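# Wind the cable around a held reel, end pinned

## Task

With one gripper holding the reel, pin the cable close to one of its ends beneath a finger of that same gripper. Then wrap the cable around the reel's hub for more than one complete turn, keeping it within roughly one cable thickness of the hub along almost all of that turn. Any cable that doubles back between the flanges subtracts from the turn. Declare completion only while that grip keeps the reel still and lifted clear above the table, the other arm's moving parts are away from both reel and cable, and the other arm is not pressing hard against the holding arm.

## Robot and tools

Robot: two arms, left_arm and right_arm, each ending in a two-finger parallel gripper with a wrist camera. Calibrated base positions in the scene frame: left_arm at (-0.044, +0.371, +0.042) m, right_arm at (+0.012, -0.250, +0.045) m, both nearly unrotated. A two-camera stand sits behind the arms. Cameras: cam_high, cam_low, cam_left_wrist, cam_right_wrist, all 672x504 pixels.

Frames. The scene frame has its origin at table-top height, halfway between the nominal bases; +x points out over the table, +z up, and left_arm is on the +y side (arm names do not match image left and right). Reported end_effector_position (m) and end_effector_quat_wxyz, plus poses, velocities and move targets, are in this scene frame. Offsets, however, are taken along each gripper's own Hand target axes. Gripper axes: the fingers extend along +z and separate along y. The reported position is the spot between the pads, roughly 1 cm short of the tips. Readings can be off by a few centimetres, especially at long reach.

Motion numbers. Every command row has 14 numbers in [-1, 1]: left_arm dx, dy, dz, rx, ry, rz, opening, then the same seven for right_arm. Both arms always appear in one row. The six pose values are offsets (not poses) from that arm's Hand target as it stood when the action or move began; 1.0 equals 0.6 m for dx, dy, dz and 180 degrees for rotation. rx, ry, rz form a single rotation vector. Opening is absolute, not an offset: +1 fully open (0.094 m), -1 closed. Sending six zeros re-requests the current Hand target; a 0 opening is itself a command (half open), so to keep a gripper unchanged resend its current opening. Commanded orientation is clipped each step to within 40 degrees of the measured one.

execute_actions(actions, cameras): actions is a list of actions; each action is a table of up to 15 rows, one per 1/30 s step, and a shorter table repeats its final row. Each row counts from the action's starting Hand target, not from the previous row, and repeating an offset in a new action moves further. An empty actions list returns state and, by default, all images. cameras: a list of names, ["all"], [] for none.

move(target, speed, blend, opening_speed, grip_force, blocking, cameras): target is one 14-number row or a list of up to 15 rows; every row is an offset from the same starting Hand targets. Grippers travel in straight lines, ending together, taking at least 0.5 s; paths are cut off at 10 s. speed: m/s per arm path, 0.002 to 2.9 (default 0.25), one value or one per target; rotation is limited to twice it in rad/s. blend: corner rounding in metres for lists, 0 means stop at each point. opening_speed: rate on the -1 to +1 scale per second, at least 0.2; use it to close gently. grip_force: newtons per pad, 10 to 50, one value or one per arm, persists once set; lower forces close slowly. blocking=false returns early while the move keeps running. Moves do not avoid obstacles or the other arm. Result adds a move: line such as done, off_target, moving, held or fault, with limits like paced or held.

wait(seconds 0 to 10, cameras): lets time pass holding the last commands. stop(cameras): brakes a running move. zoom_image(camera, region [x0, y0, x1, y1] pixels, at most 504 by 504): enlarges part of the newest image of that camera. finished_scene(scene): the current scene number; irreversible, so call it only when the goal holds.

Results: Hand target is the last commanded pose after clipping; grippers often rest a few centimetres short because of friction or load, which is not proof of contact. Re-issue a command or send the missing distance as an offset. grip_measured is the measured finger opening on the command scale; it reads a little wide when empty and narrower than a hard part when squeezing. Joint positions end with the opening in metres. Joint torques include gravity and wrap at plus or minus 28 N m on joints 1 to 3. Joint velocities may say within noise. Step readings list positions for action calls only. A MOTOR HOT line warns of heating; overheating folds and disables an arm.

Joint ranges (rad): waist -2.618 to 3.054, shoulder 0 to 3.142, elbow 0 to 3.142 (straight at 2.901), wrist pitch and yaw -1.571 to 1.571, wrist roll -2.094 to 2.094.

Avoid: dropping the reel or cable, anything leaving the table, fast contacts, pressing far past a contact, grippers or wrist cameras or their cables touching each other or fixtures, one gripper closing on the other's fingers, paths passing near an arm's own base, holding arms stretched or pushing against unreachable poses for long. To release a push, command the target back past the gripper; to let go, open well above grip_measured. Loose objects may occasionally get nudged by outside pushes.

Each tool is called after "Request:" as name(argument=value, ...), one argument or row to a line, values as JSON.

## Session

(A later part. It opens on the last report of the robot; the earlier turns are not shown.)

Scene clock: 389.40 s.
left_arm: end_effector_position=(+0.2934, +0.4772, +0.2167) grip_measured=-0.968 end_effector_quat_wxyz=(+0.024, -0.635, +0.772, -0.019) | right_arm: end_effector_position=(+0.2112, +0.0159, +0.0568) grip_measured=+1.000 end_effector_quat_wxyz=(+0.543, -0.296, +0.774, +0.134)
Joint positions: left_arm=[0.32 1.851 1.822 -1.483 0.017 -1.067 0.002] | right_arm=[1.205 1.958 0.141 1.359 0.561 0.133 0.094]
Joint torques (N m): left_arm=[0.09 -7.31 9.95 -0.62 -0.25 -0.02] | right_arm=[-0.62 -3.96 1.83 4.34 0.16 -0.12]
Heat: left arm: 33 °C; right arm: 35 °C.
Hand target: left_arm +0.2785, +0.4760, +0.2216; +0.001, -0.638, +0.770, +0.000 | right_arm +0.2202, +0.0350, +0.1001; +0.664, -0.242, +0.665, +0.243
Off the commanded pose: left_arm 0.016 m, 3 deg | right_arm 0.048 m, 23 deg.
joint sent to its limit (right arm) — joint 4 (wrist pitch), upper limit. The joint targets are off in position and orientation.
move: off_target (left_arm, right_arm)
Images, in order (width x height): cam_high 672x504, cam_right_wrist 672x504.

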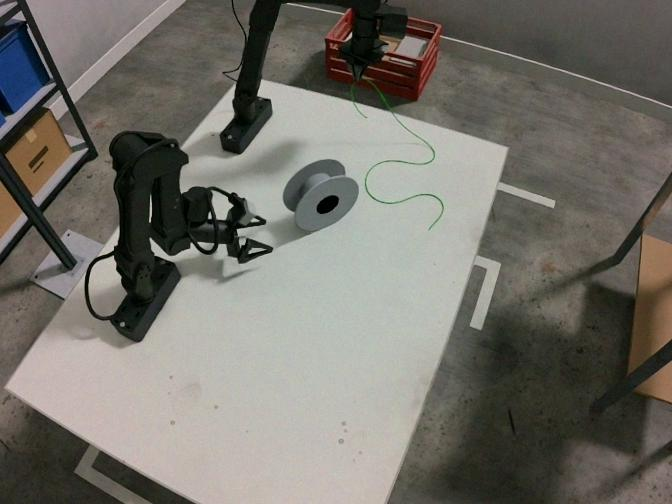

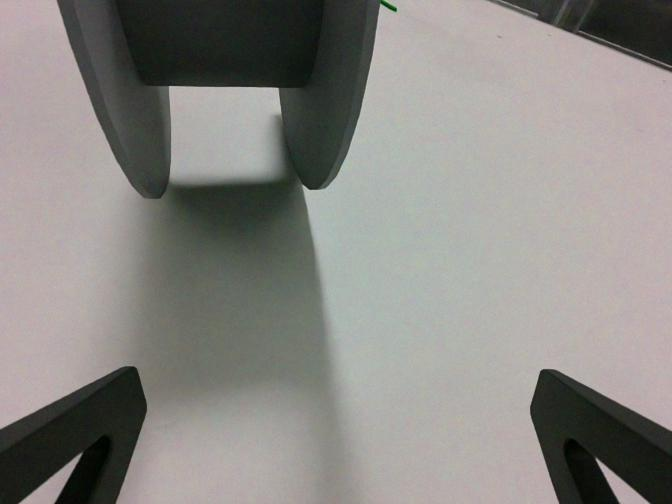

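Request:
move(
  target=[0,0,-0.05,0,0,0.5,-1, 0,0,-0.06,0,0,0,1],
  speed=0.2,
)

Request:
move(
  target=[-0.105,-0.38,-0.2,-0.018,-0.54,0.37,-1, 0,0,0,0,0,0,1],
  speed=0.2,
  cameras=["all"],
)

Scene clock: 431.63 s.
left_arm: end_effector_position=(+0.2996, +0.4811, +0.2329) grip_measured=-0.968 end_effector_quat_wxyz=(+0.054, +0.089, +0.994, +0.019) | right_arm: end_effector_position=(+0.1878, -0.0080, +0.0488) grip_measured=+1.000 end_effector_quat_wxyz=(+0.534, -0.311, +0.778, +0.110)
Joint positions: left_arm=[0.32 1.837 1.866 -1.484 0.007 0.49 0.002] | right_arm=[1.305 1.945 0.049 1.359 0.659 0.173 0.094]
Joint torques (N m): left_arm=[0.14 -10 10.89 -0.71 -0.15 0.04] | right_arm=[0.64 -5.93 0.35 4.24 0.44 0.08]
Heat: left arm: 34 °C; right arm: 49 °C.
Hand target: left_arm +0.2785, +0.4760, +0.2515; +0.000, +0.094, +0.996, +0.001 | right_arm +0.1926, +0.0118, +0.1001; +0.664, -0.242, +0.665, +0.242
Off the commanded pose: left_arm 0.029 m, 7 deg | right_arm 0.055 m, 26 deg.
joint sent to its limit (left arm) — joint 4 (wrist pitch), lower limit. The joint targets are off in orientation, not in position.
joint sent to its limit (right arm) — joint 4 (wrist pitch), upper limit. The joint targets are off in position and orientation.
move: off_target (left_arm, right_arm)

Scene clock: 437.57 s.
left_arm: end_effector_position=(+0.3009, +0.2444, +0.3754) grip_measured=-0.968 end_effector_quat_wxyz=(+0.705, +0.527, +0.474, -0.030) | right_arm: end_effector_position=(+0.1879, -0.0081, +0.0488) grip_measured=+1.000 end_effector_quat_wxyz=(+0.535, -0.311, +0.778, +0.110)
Joint positions: left_arm=[0.06 1.138 0.807 0.322 0.932 0.804 0.002] | right_arm=[1.305 1.945 0.049 1.359 0.66 0.173 0.094]
Joint torques (N m): left_arm=[-0.54 -2.71 6.99 1.49 0.21 -0.08] | right_arm=[0.55 -6 0.29 4.25 0.46 0.09]
Heat: left arm: 34 °C; right arm: 50 °C.
Hand target: left_arm +0.2977, +0.2400, +0.3712; +0.705, +0.531, +0.468, -0.042 | right_arm +0.1926, +0.0119, +0.1001; +0.664, -0.242, +0.665, +0.243
Off the commanded pose: left_arm 0.007 m, 2 deg | right_arm 0.055 m, 26 deg.
joint sent to its limit (right arm) — joint 4 (wrist pitch), upper limit. The joint targets are off in position and orientation.
move: off_target (right_arm)

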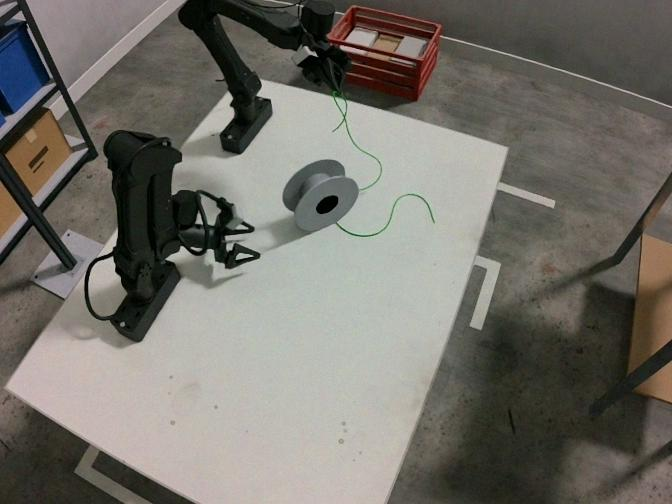

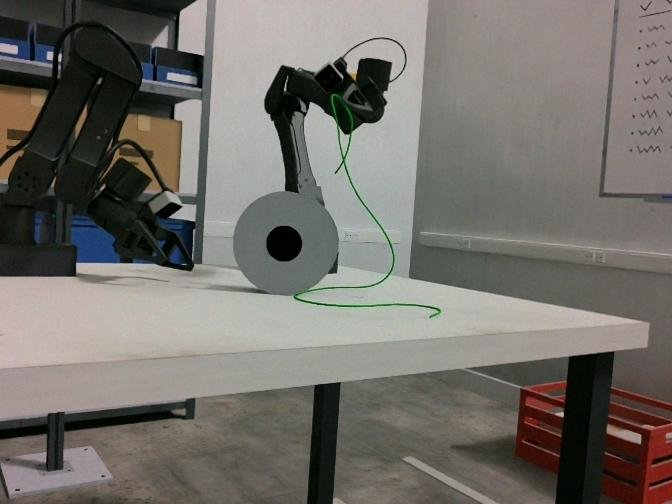

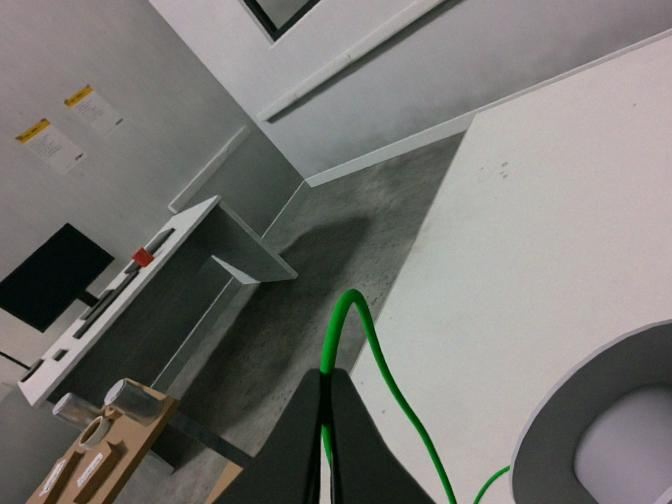

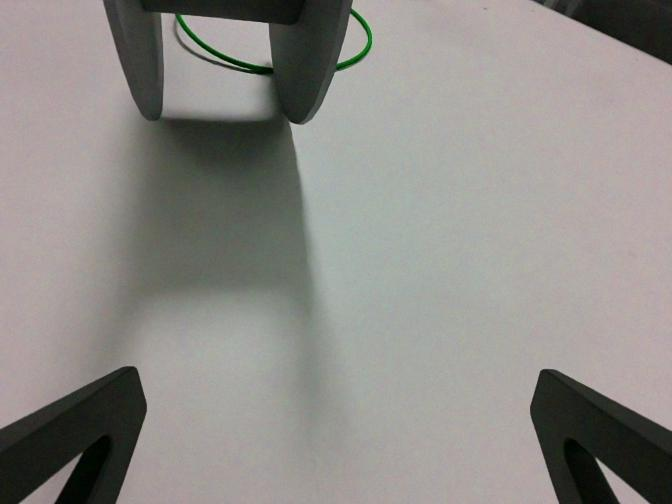

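Request:
move(
  target=[0,0,0,0,0,0,-1, -0.123,-0.014,0.11,-0.026,0.154,-0.007,1],
  speed=0.15,
  cameras=["cam_right_wrist","cam_low"],
)

Scene clock: 454.53 s.
left_arm: end_effector_position=(+0.3009, +0.2444, +0.3756) grip_measured=-0.968 end_effector_quat_wxyz=(+0.705, +0.527, +0.474, -0.030) | right_arm: end_effector_position=(+0.2427, +0.0417, +0.1558) grip_measured=+1.000 end_effector_quat_wxyz=(+0.462, -0.332, +0.801, +0.187)
Joint positions: left_arm=[0.06 1.138 0.807 0.323 0.932 0.803 0.002] | right_arm=[0.974 1.276 0.479 0.259 0.181 0.098 0.094]
Joint torques (N m): left_arm=[-0.47 -2.71 7.06 1.51 0.2 -0.1] | right_arm=[-0.68 -4.66 8.17 1.9 0 -0.09]
Heat: left arm: 32 °C; right arm: 51 °C.
Hand target: left_arm +0.2977, +0.2400, +0.3712; +0.705, +0.531, +0.468, -0.043 | right_arm +0.2486, +0.0478, +0.1739; +0.478, -0.327, +0.791, +0.197
Off the commanded pose: left_arm 0.007 m, 2 deg | right_arm 0.020 m, 3 deg.
move: off_target (right_arm)
Images, in order (width x height): cam_low 672x504, cam_right_wrist 672x504.

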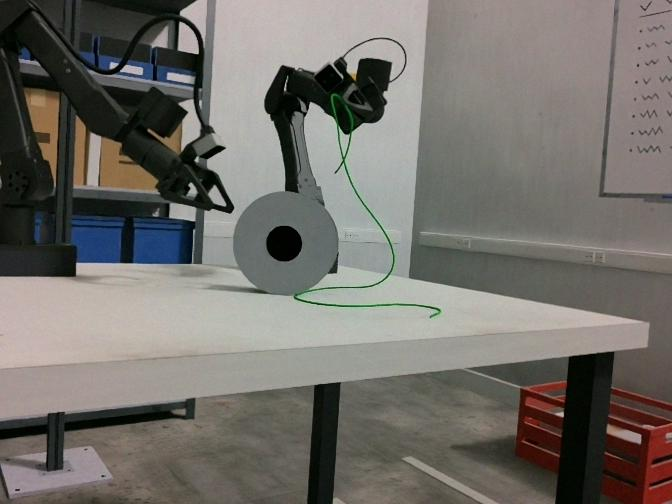

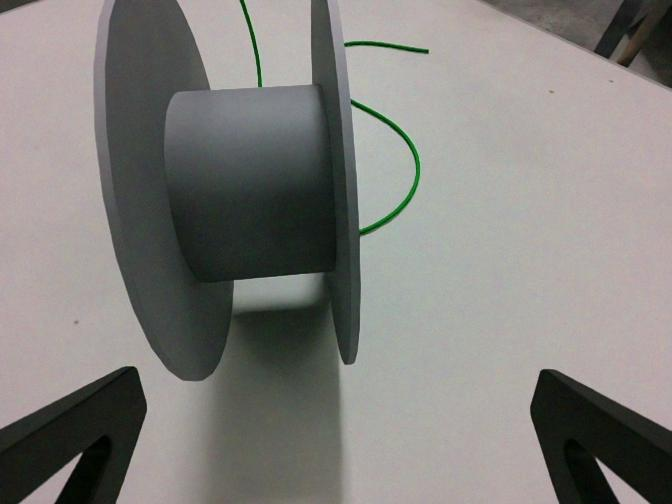

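Request:
move(
  target=[0,0,0,0,0,0,-1, -0.012,-0.004,0.05,0,0,0,0.2],
  speed=0.08,
  cameras=["cam_right_wrist","cam_low"],
)

Scene clock: 473.33 s.
left_arm: end_effector_position=(+0.3009, +0.2444, +0.3756) grip_measured=-0.968 end_effector_quat_wxyz=(+0.705, +0.527, +0.474, -0.030) | right_arm: end_effector_position=(+0.2645, +0.0587, +0.1543) grip_measured=+0.202 end_effector_quat_wxyz=(+0.466, -0.328, +0.800, +0.188)
Joint positions: left_arm=[0.06 1.138 0.807 0.323 0.932 0.803 0.002] | right_arm=[0.941 1.404 0.553 0.326 0.158 0.085 0.056]
Joint torques (N m): left_arm=[-0.5 -2.71 7.05 1.51 0.2 -0.11] | right_arm=[-0.59 -3.75 8.01 2.03 -0.08 -0.1]
Heat: left arm: 32 °C; right arm: 44 °C.
Hand target: left_arm +0.2977, +0.2400, +0.3712; +0.705, +0.531, +0.468, -0.043 | right_arm +0.2715, +0.0672, +0.1662; +0.478, -0.327, +0.791, +0.197
Off the commanded pose: left_arm 0.007 m, 2 deg | right_arm 0.016 m, 2 deg.
move: off_target (right_arm)
Images, in order (width x height): cam_low 672x504, cam_right_wrist 672x504.

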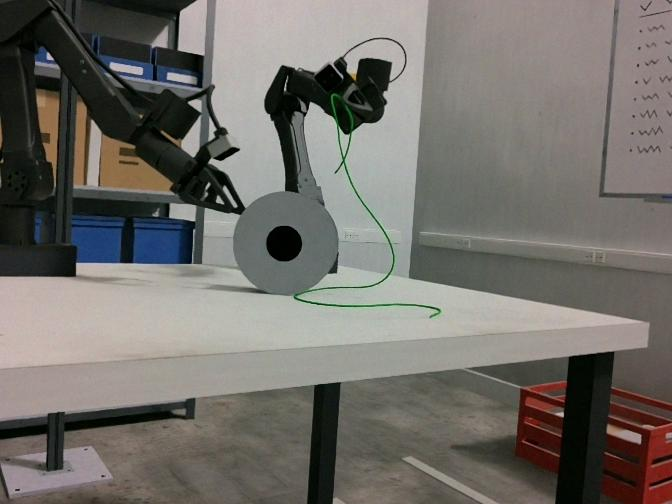

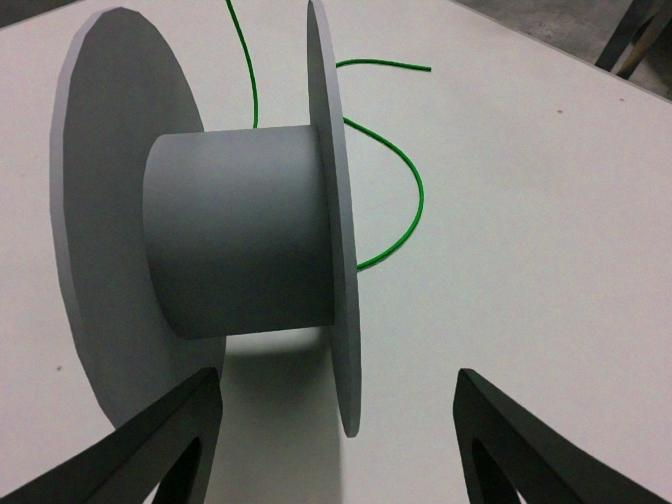

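Request:
move(
  target=[0,0,0,0,0,0,-1, -0.008,-0.004,0.055,0,0,0,0.2],
  speed=0.06,
  cameras=["cam_right_wrist","cam_low"],
)

Scene clock: 479.63 s.
left_arm: end_effector_position=(+0.3009, +0.2444, +0.3756) grip_measured=-0.968 end_effector_quat_wxyz=(+0.705, +0.527, +0.474, -0.030) | right_arm: end_effector_position=(+0.2883, +0.0796, +0.1450) grip_measured=+0.202 end_effector_quat_wxyz=(+0.467, -0.327, +0.800, +0.188)
Joint positions: left_arm=[0.06 1.138 0.807 0.323 0.932 0.803 0.002] | right_arm=[0.914 1.559 0.639 0.399 0.135 0.072 0.056]
Joint torques (N m): left_arm=[-0.54 -2.76 6.95 1.51 0.2 -0.1] | right_arm=[-0.62 -4.79 7.76 2.07 -0.09 -0.11]
Heat: left arm: 32 °C; right arm: 43 °C.
Hand target: left_arm +0.2977, +0.2400, +0.3712; +0.705, +0.531, +0.468, -0.043 | right_arm +0.2955, +0.0876, +0.1551; +0.478, -0.327, +0.791, +0.197
Off the commanded pose: left_arm 0.007 m, 2 deg | right_arm 0.015 m, 2 deg.
move: off_target (right_arm)
Images, in order (width x height): cam_low 672x504, cam_right_wrist 672x504.

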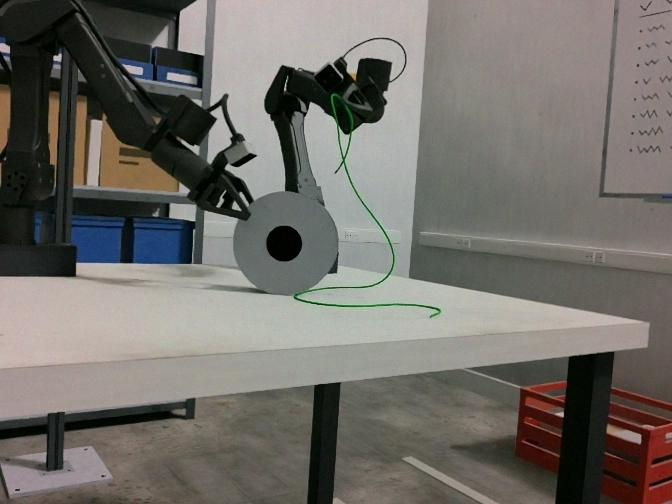

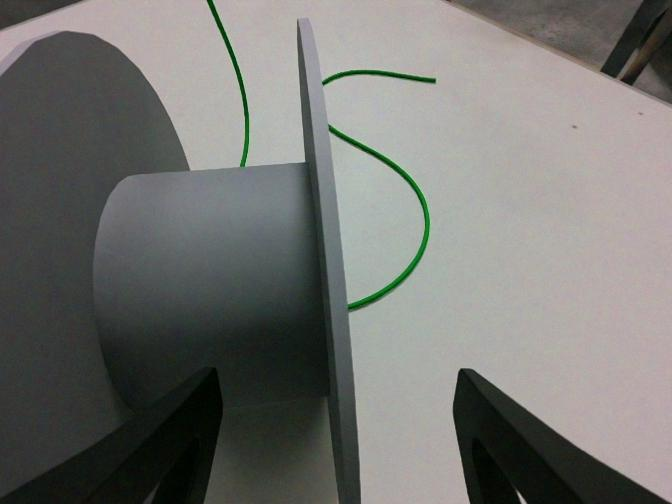

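Request:
move(
  target=[0,0,0,0,0,0,-1, 0,-0.004,0.025,0,0,0,0.2],
  speed=0.06,
  cameras=["cam_right_wrist","cam_low","cam_high","cam_left_wrist"],
)

Request:
zoom_image(
  camera="cam_high",
  region=[220, 30, 440, 260],
)

Request:
zoom_image(
  camera="cam_low",
  region=[180, 50, 440, 330],
)

Scene clock: 484.33 s.
left_arm: end_effector_position=(+0.3009, +0.2444, +0.3756) grip_measured=-0.968 end_effector_quat_wxyz=(+0.705, +0.527, +0.474, -0.030) | right_arm: end_effector_position=(+0.2993, +0.0875, +0.1390) grip_measured=+0.202 end_effector_quat_wxyz=(+0.468, -0.327, +0.799, +0.189)
Joint positions: left_arm=[0.06 1.138 0.807 0.323 0.932 0.803 0.002] | right_arm=[0.9 1.626 0.676 0.432 0.123 0.065 0.056]
Joint torques (N m): left_arm=[-0.53 -2.78 7.09 1.5 0.22 -0.09] | right_arm=[-0.66 -5.31 7.65 2.08 -0.11 -0.12]
Heat: left arm: 32 °C; right arm: 43 °C.
Hand target: left_arm +0.2977, +0.2400, +0.3712; +0.705, +0.531, +0.468, -0.043 | right_arm +0.3067, +0.0953, +0.1482; +0.478, -0.326, +0.791, +0.197
Off the commanded pose: left_arm 0.007 m, 2 deg | right_arm 0.014 m, 2 deg.
move: off_target (right_arm)

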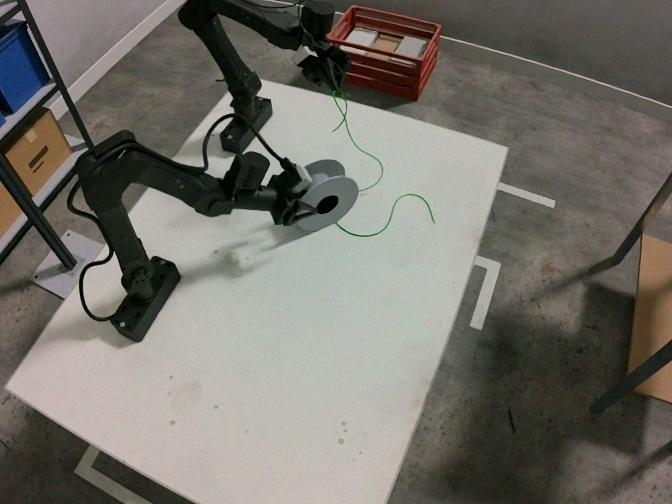

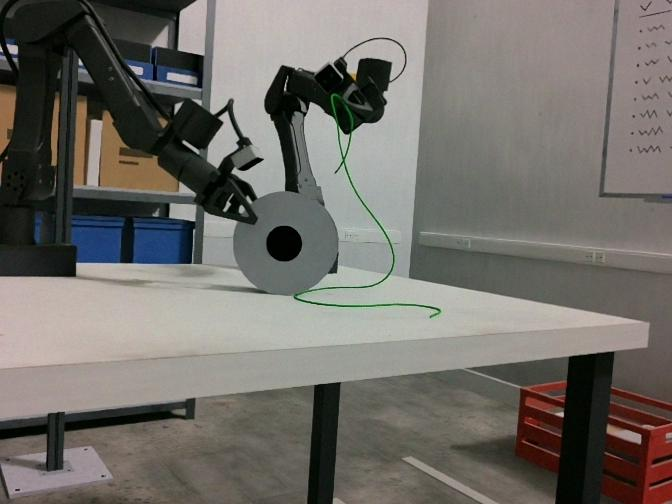

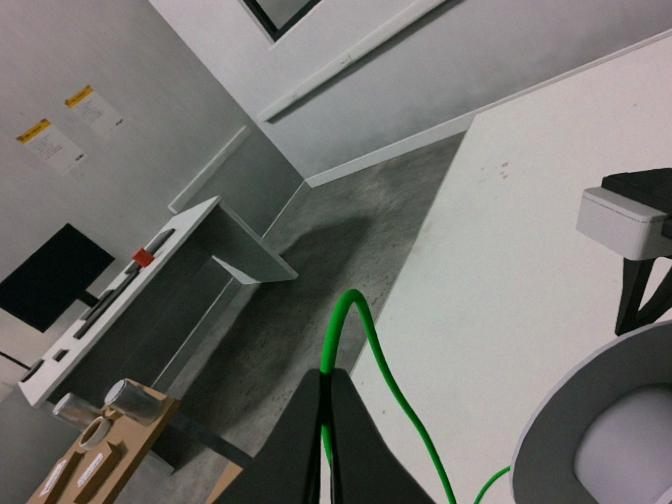

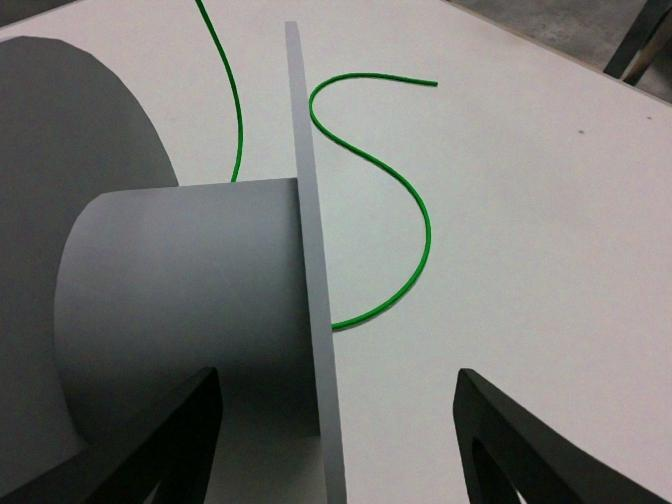

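Scaled by 2.191 from the camera's 672x504 image, which has a finer 960x720 frame.

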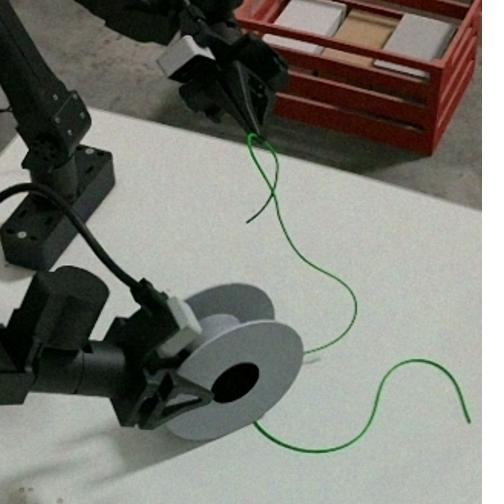

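Scaled by 1.800 from the camera's 672x504 image, which has a finer 960x720 frame.

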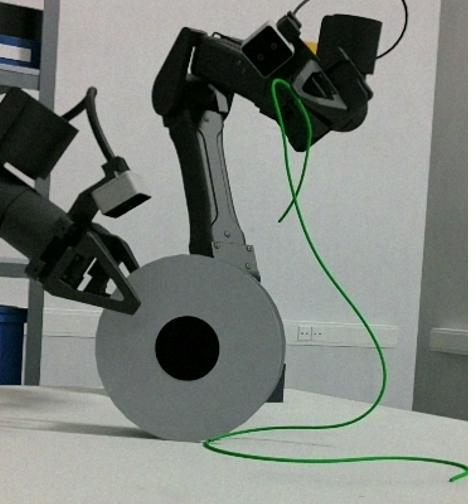

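Request:
move(
  target=[-0.021,-0.174,0.176,0,0,0,-1, 0,0,0,0,0,0,0.2],
  speed=0.1,
  cameras=["all"],
)

Request:
zoom_image(
  camera="cam_low",
  region=[180, 50, 440, 330],
)

Request:
zoom_image(
  camera="cam_high",
  region=[220, 30, 440, 260],
)

Scene clock: 501.37 s.
left_arm: end_effector_position=(+0.2987, +0.1060, +0.3082) grip_measured=-0.968 end_effector_quat_wxyz=(+0.702, +0.536, +0.467, -0.040) | right_arm: end_effector_position=(+0.2993, +0.0876, +0.1391) grip_measured=+0.202 end_effector_quat_wxyz=(+0.468, -0.327, +0.799, +0.189)
Joint positions: left_arm=[-0.478 1.357 0.678 0.666 0.424 0.802 0.002] | right_arm=[0.9 1.626 0.676 0.433 0.123 0.065 0.056]
Joint torques (N m): left_arm=[-0.27 -4.23 6.69 1.75 -0.13 -0.13] | right_arm=[-0.64 -5.2 7.47 2.05 -0.07 -0.11]
Heat: left arm: 32 °C; right arm: 42 °C.
Hand target: left_arm +0.2975, +0.1061, +0.3057; +0.705, +0.531, +0.468, -0.042 | right_arm +0.3066, +0.0953, +0.1481; +0.478, -0.327, +0.791, +0.197
Off the commanded pose: left_arm 0.003 m, 1 deg | right_arm 0.014 m, 2 deg.
move: off_target (right_arm)

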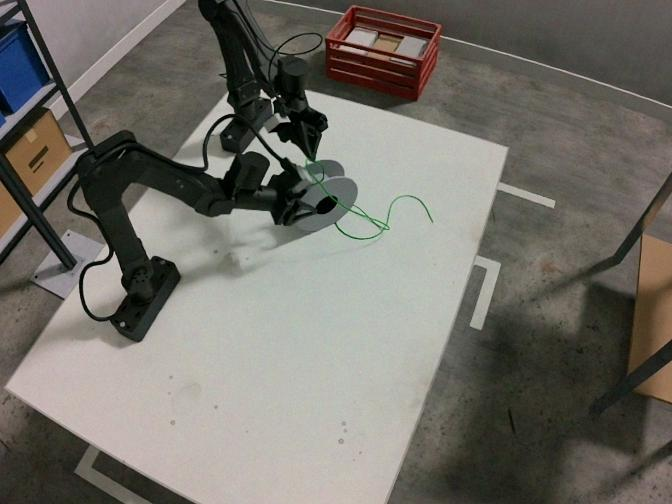

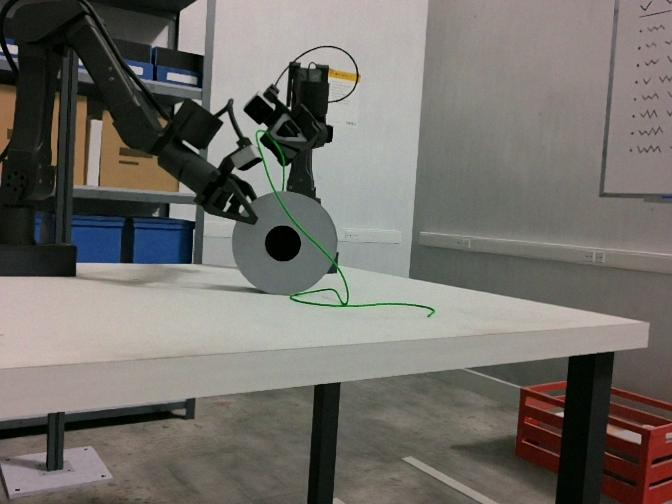

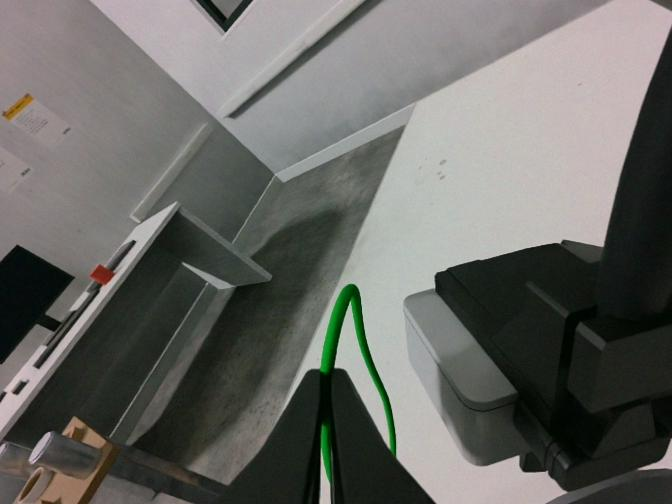

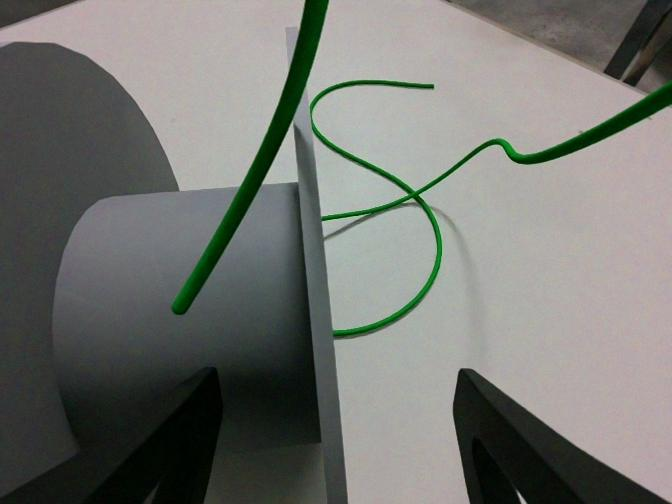

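Scaled by 1.800 from the camera's 672x504 image, which has a finer 960x720 frame.

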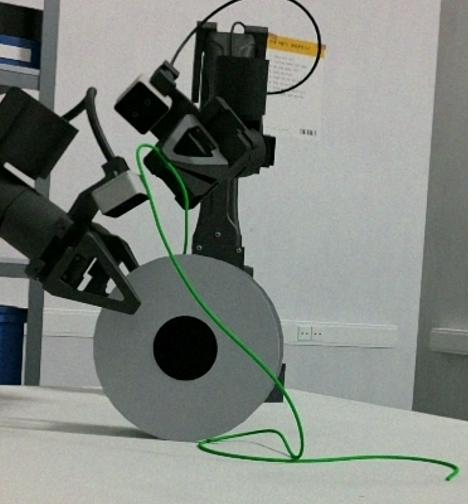

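Scaled by 2.191 from the camera's 672x504 image, which has a finer 960x720 frame.

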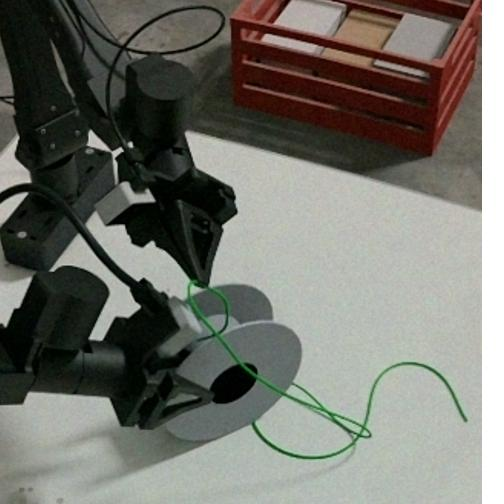

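Request:
move(
  target=[0.018,-0.064,0.008,-0.047,-0.047,0,-1, 0,0,0,0,0,0,0.2],
  speed=0.06,
  cameras=["cam_left_wrist","cam_right_wrist","cam_low"],
)

Scene clock: 524.37 s.
left_arm: end_effector_position=(+0.2933, +0.0967, +0.2782) grip_measured=-0.968 end_effector_quat_wxyz=(+0.779, +0.465, +0.419, -0.031) | right_arm: end_effector_position=(+0.2992, +0.0839, +0.1341) grip_measured=+0.202 end_effector_quat_wxyz=(+0.460, -0.328, +0.805, +0.183)
Joint positions: left_arm=[-0.546 1.655 0.499 1.385 0.314 0.726 0.001] | right_arm=[0.895 1.626 0.676 0.41 0.123 0.065 0.056]
Joint torques (N m): left_arm=[-1.59 -4.64 4.77 1.55 0.1 -0.08] | right_arm=[-0.31 -5.41 7.54 2.28 -0.06 -0.12]
Heat: left arm: 32 °C; right arm: 42 °C.
Hand target: left_arm +0.2851, +0.0904, +0.2711; +0.775, +0.473, +0.417, -0.047 | right_arm +0.3067, +0.0953, +0.1482; +0.478, -0.327, +0.791, +0.197
Off the commanded pose: left_arm 0.013 m, 2 deg | right_arm 0.019 m, 3 deg.
move: off_target (left_arm, right_arm)
Images, in order (width x height): cam_low 672x504, cam_left_wrist 672x504, cam_right_wrist 672x504.

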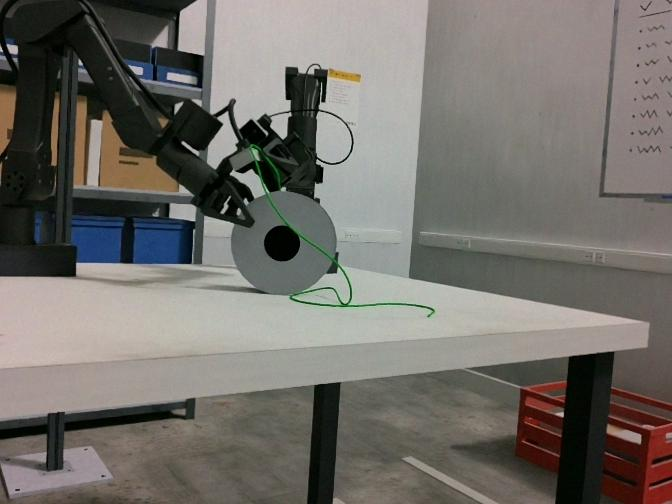

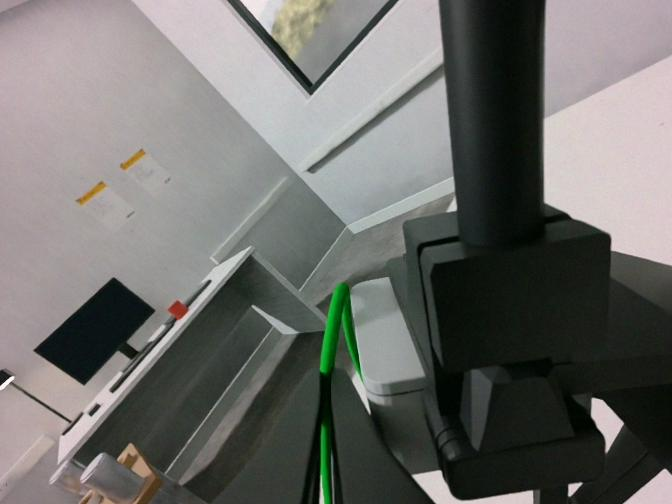

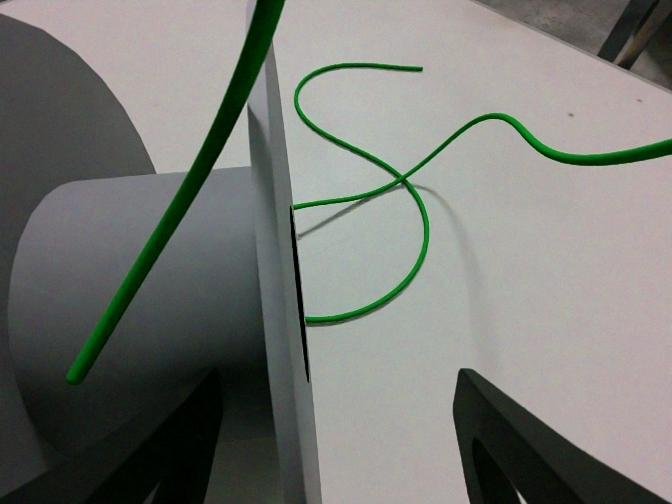

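Request:
move(
  target=[-0.09,0.07,-0.03,0.047,0.047,0,-1, 0,0,0,0,0,0,0.2],
  speed=0.1,
)

Request:
move(
  target=[0,0,0,0,0,0,-1, 0,0,-0.13,0,0,0,0.2],
  speed=0.1,
  cameras=["all"],
)

Scene clock: 541.63 s.
left_arm: end_effector_position=(+0.2592, +0.1111, +0.3121) grip_measured=-0.968 end_effector_quat_wxyz=(+0.691, +0.535, +0.485, -0.043) | right_arm: end_effector_position=(+0.3009, +0.0862, +0.1391) grip_measured=+0.202 end_effector_quat_wxyz=(+0.468, -0.325, +0.800, +0.188)
Joint positions: left_arm=[-0.552 1.164 0.602 0.518 0.336 0.786 0.001] | right_arm=[0.895 1.626 0.676 0.433 0.122 0.065 0.056]
Joint torques (N m): left_arm=[0.46 -4.41 12.33 1.42 0.13 0.01] | right_arm=[-0.21 -5.19 7.54 2.04 -0.12 -0.1]
Heat: left arm: 32 °C; right arm: 42 °C.
Hand target: left_arm +0.2588, +0.1100, +0.3336; +0.705, +0.531, +0.468, -0.043 | right_arm +0.3067, +0.0953, +0.1482; +0.478, -0.326, +0.791, +0.197
Off the commanded pose: left_arm 0.022 m, 3 deg | right_arm 0.014 m, 2 deg.
move: off_target (left_arm, right_arm)

Scene clock: 543.20 s.
left_arm: end_effector_position=(+0.2592, +0.1111, +0.3119) grip_measured=-0.968 end_effector_quat_wxyz=(+0.691, +0.535, +0.485, -0.044) | right_arm: end_effector_position=(+0.2612, +0.0488, +0.1826) grip_measured=+0.202 end_effector_quat_wxyz=(+0.475, -0.329, +0.792, +0.195)
Joint positions: left_arm=[-0.552 1.164 0.602 0.517 0.336 0.786 0.001] | right_arm=[0.922 1.281 0.568 0.216 0.133 0.067 0.056]
Joint torques (N m): left_arm=[0.44 -4.45 12.27 1.43 0.13 0.02] | right_arm=[0.53 -5.61 4.72 1.93 0.12 0.04]
Heat: left arm: 32 °C; right arm: 42 °C.
Hand target: left_arm +0.2588, +0.1100, +0.3337; +0.705, +0.531, +0.468, -0.043 | right_arm +0.2576, +0.0467, +0.1845; +0.478, -0.327, +0.791, +0.197
Off the commanded pose: left_arm 0.022 m, 3 deg | right_arm 0.005 m, 1 deg.
move: off_target (left_arm)

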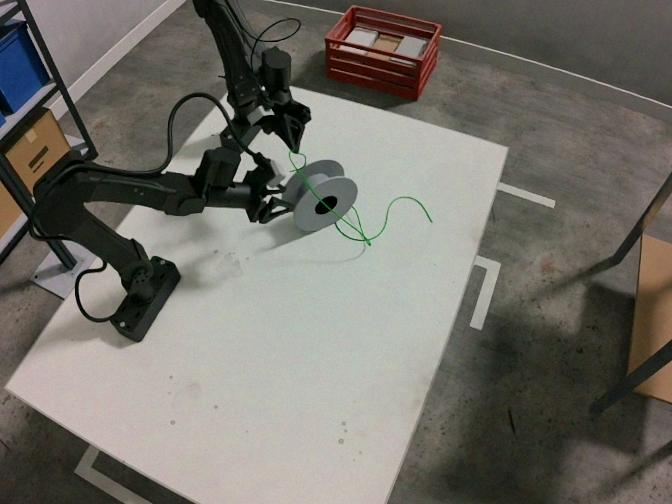

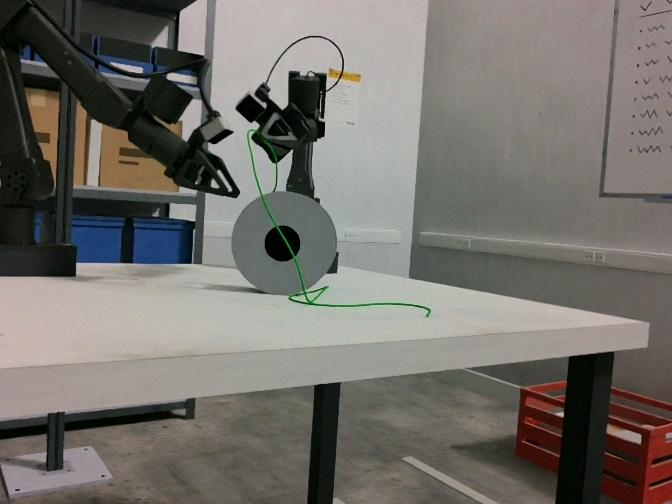

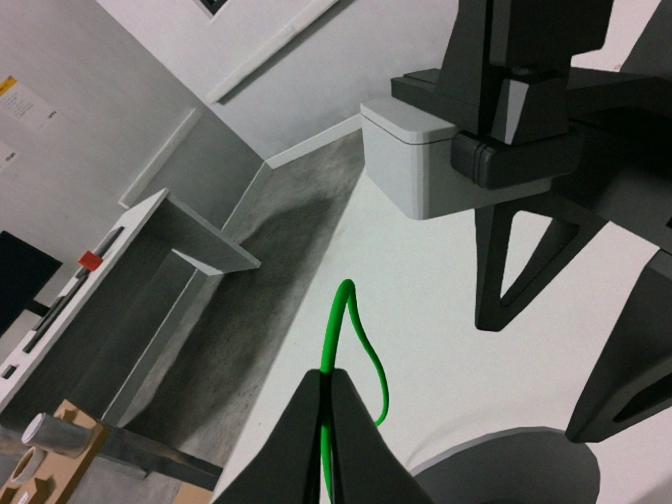

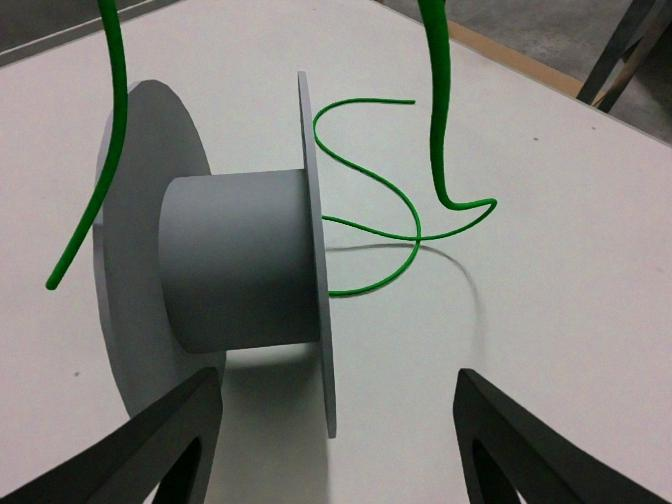

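Request:
move(
  target=[0.073,0.143,0,0,0,0,-1, 0.11,0,0.048,0,-0.111,0,0.2],
  speed=0.1,
  cameras=["all"],
)

Scene clock: 550.70 s.
left_arm: end_effector_position=(+0.3294, +0.1681, +0.3492) grip_measured=-0.968 end_effector_quat_wxyz=(+0.699, +0.528, +0.481, -0.042) | right_arm: end_effector_position=(+0.2473, +0.0305, +0.0670) grip_measured=+0.202 end_effector_quat_wxyz=(+0.527, -0.320, +0.760, +0.206)
Joint positions: left_arm=[-0.229 1.313 0.829 0.458 0.653 0.787 0.001] | right_arm=[0.942 1.945 0.202 1.37 0.172 0.04 0.056]
Joint torques (N m): left_arm=[0.49 -4.08 12.7 1.31 0.17 0] | right_arm=[0.61 -4.6 1.26 4.39 0.11 -0.08]
Heat: left arm: 33 °C; right arm: 42 °C.
Hand target: left_arm +0.3311, +0.1663, +0.3636; +0.705, +0.531, +0.468, -0.043 | right_arm +0.2540, +0.0430, +0.1127; +0.608, -0.287, +0.696, +0.251
Off the commanded pose: left_arm 0.015 m, 2 deg | right_arm 0.048 m, 13 deg.
joint sent to its limit (right arm) — joint 4 (wrist pitch), upper limit. The joint targets still meet the commanded pose.
move: off_target (left_arm, right_arm)

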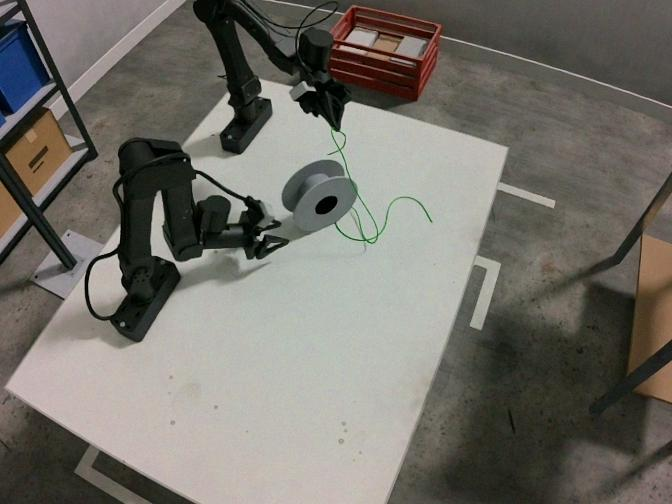

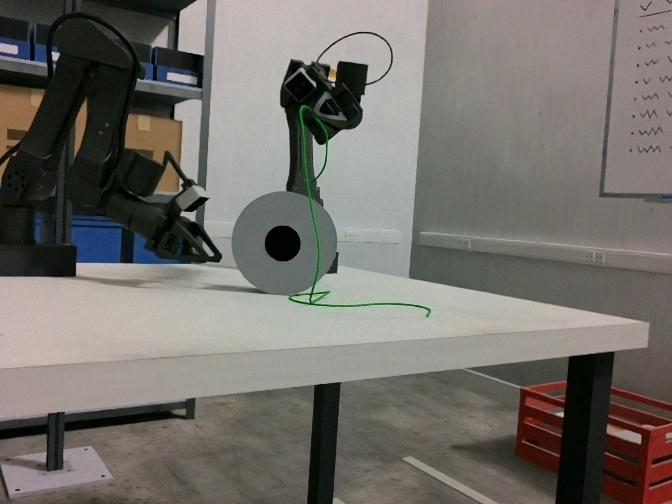

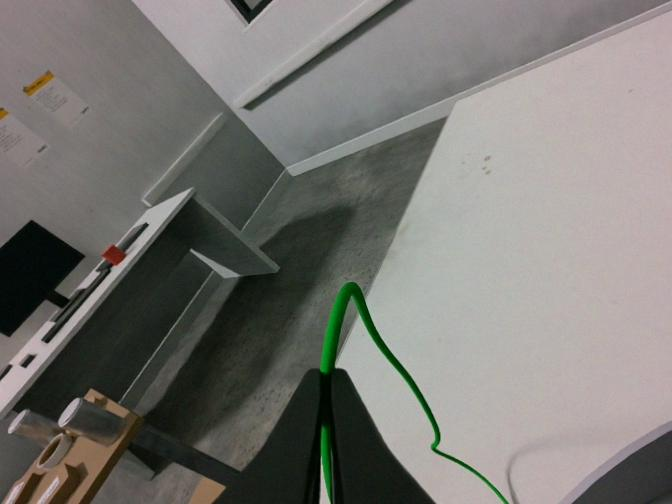

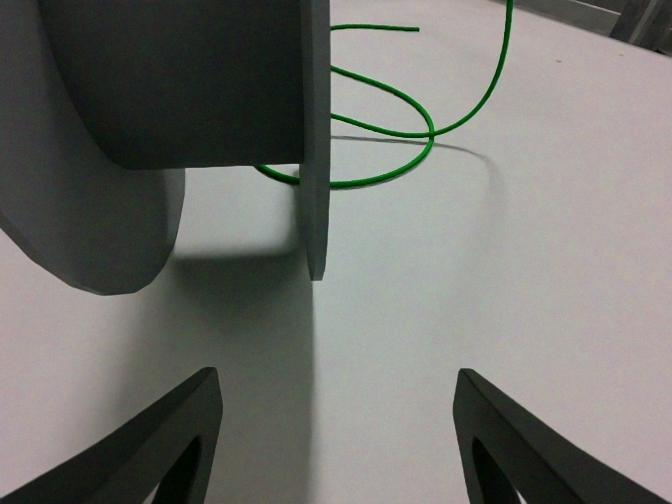

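Request:
move(
  target=[0,0,0,0,0,0,-1, -0.05,0.008,0.05,0,0,0,0.2],
  speed=0.1,
  cameras=["cam_low","cam_right_wrist"],
)

Scene clock: 554.63 s.
left_arm: end_effector_position=(+0.3294, +0.1681, +0.3491) grip_measured=-0.968 end_effector_quat_wxyz=(+0.699, +0.528, +0.481, -0.042) | right_arm: end_effector_position=(+0.2711, +0.0641, +0.1152) grip_measured=+0.202 end_effector_quat_wxyz=(+0.582, -0.298, +0.719, +0.236)
Joint positions: left_arm=[-0.229 1.313 0.829 0.458 0.654 0.787 0.001] | right_arm=[0.942 1.895 0.322 1.357 0.172 0.03 0.056]
Joint torques (N m): left_arm=[0.43 -4 12.71 1.3 0.19 0.01] | right_arm=[0.08 -7.43 3.55 2.54 0.01 -0.11]
Heat: left arm: 33 °C; right arm: 44 °C.
Hand target: left_arm +0.3312, +0.1663, +0.3636; +0.705, +0.531, +0.468, -0.042 | right_arm +0.2745, +0.0702, +0.1382; +0.608, -0.288, +0.696, +0.251
Off the commanded pose: left_arm 0.015 m, 2 deg | right_arm 0.024 m, 4 deg.
move: off_target (left_arm, right_arm)
Images, in order (width x height): cam_low 672x504, cam_right_wrist 672x504.

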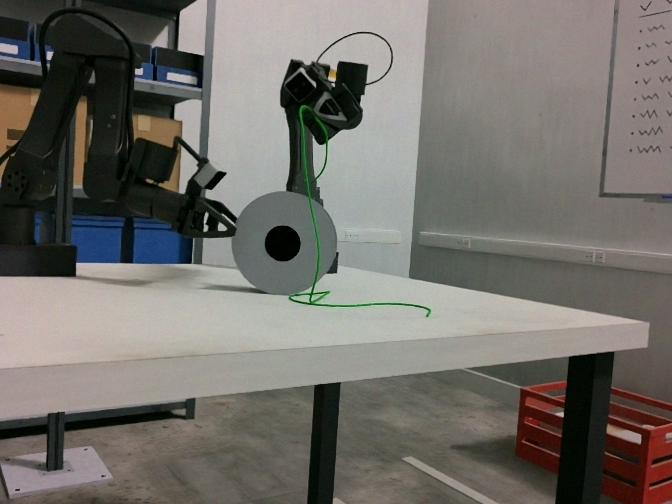

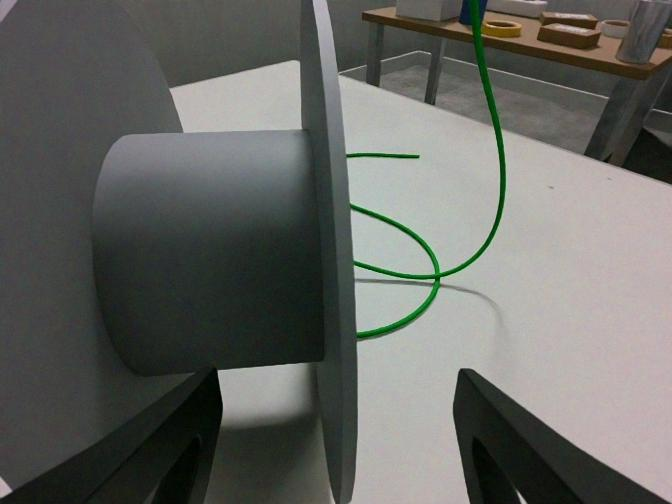

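Request:
move(
  target=[0,0,0,0,0,0,-1, 0,0,0.045,0,0,0,0.2],
  speed=0.06,
  cameras=["cam_low","cam_right_wrist"],
)

Scene clock: 559.17 s.
left_arm: end_effector_position=(+0.3294, +0.1681, +0.3491) grip_measured=-0.968 end_effector_quat_wxyz=(+0.699, +0.528, +0.481, -0.042) | right_arm: end_effector_position=(+0.2895, +0.0852, +0.1314) grip_measured=+0.202 end_effector_quat_wxyz=(+0.602, -0.287, +0.703, +0.246)
Joint positions: left_arm=[-0.229 1.313 0.829 0.458 0.654 0.787 0.001] | right_arm=[0.934 1.928 0.425 1.346 0.169 0.027 0.056]
Joint torques (N m): left_arm=[0.47 -4.04 12.72 1.31 0.2 0.01] | right_arm=[-0.72 -5.31 4.37 2.24 -0.14 -0.09]
Heat: left arm: 34 °C; right arm: 44 °C.
Hand target: left_arm +0.3312, +0.1663, +0.3636; +0.705, +0.531, +0.468, -0.042 | right_arm +0.2935, +0.0890, +0.1346; +0.608, -0.287, +0.696, +0.250
Off the commanded pose: left_arm 0.015 m, 2 deg | right_arm 0.006 m, 1 deg.
move: off_target (left_arm)
Images, in order (width x height): cam_low 672x504, cam_right_wrist 672x504.

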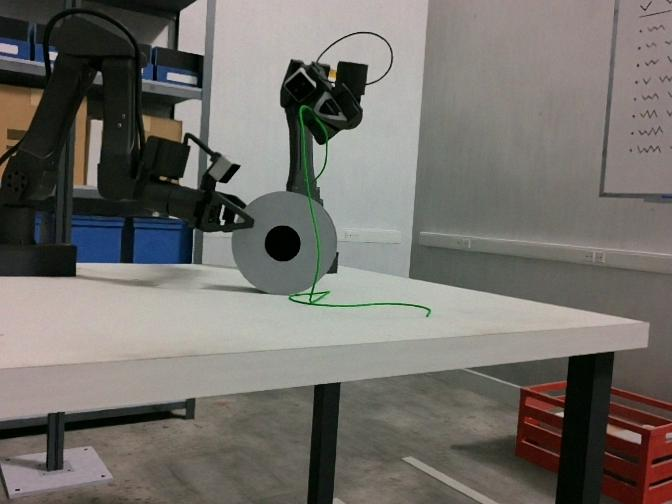

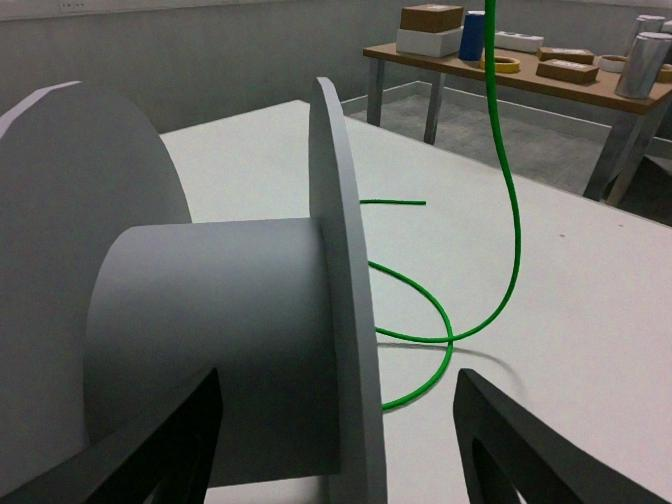

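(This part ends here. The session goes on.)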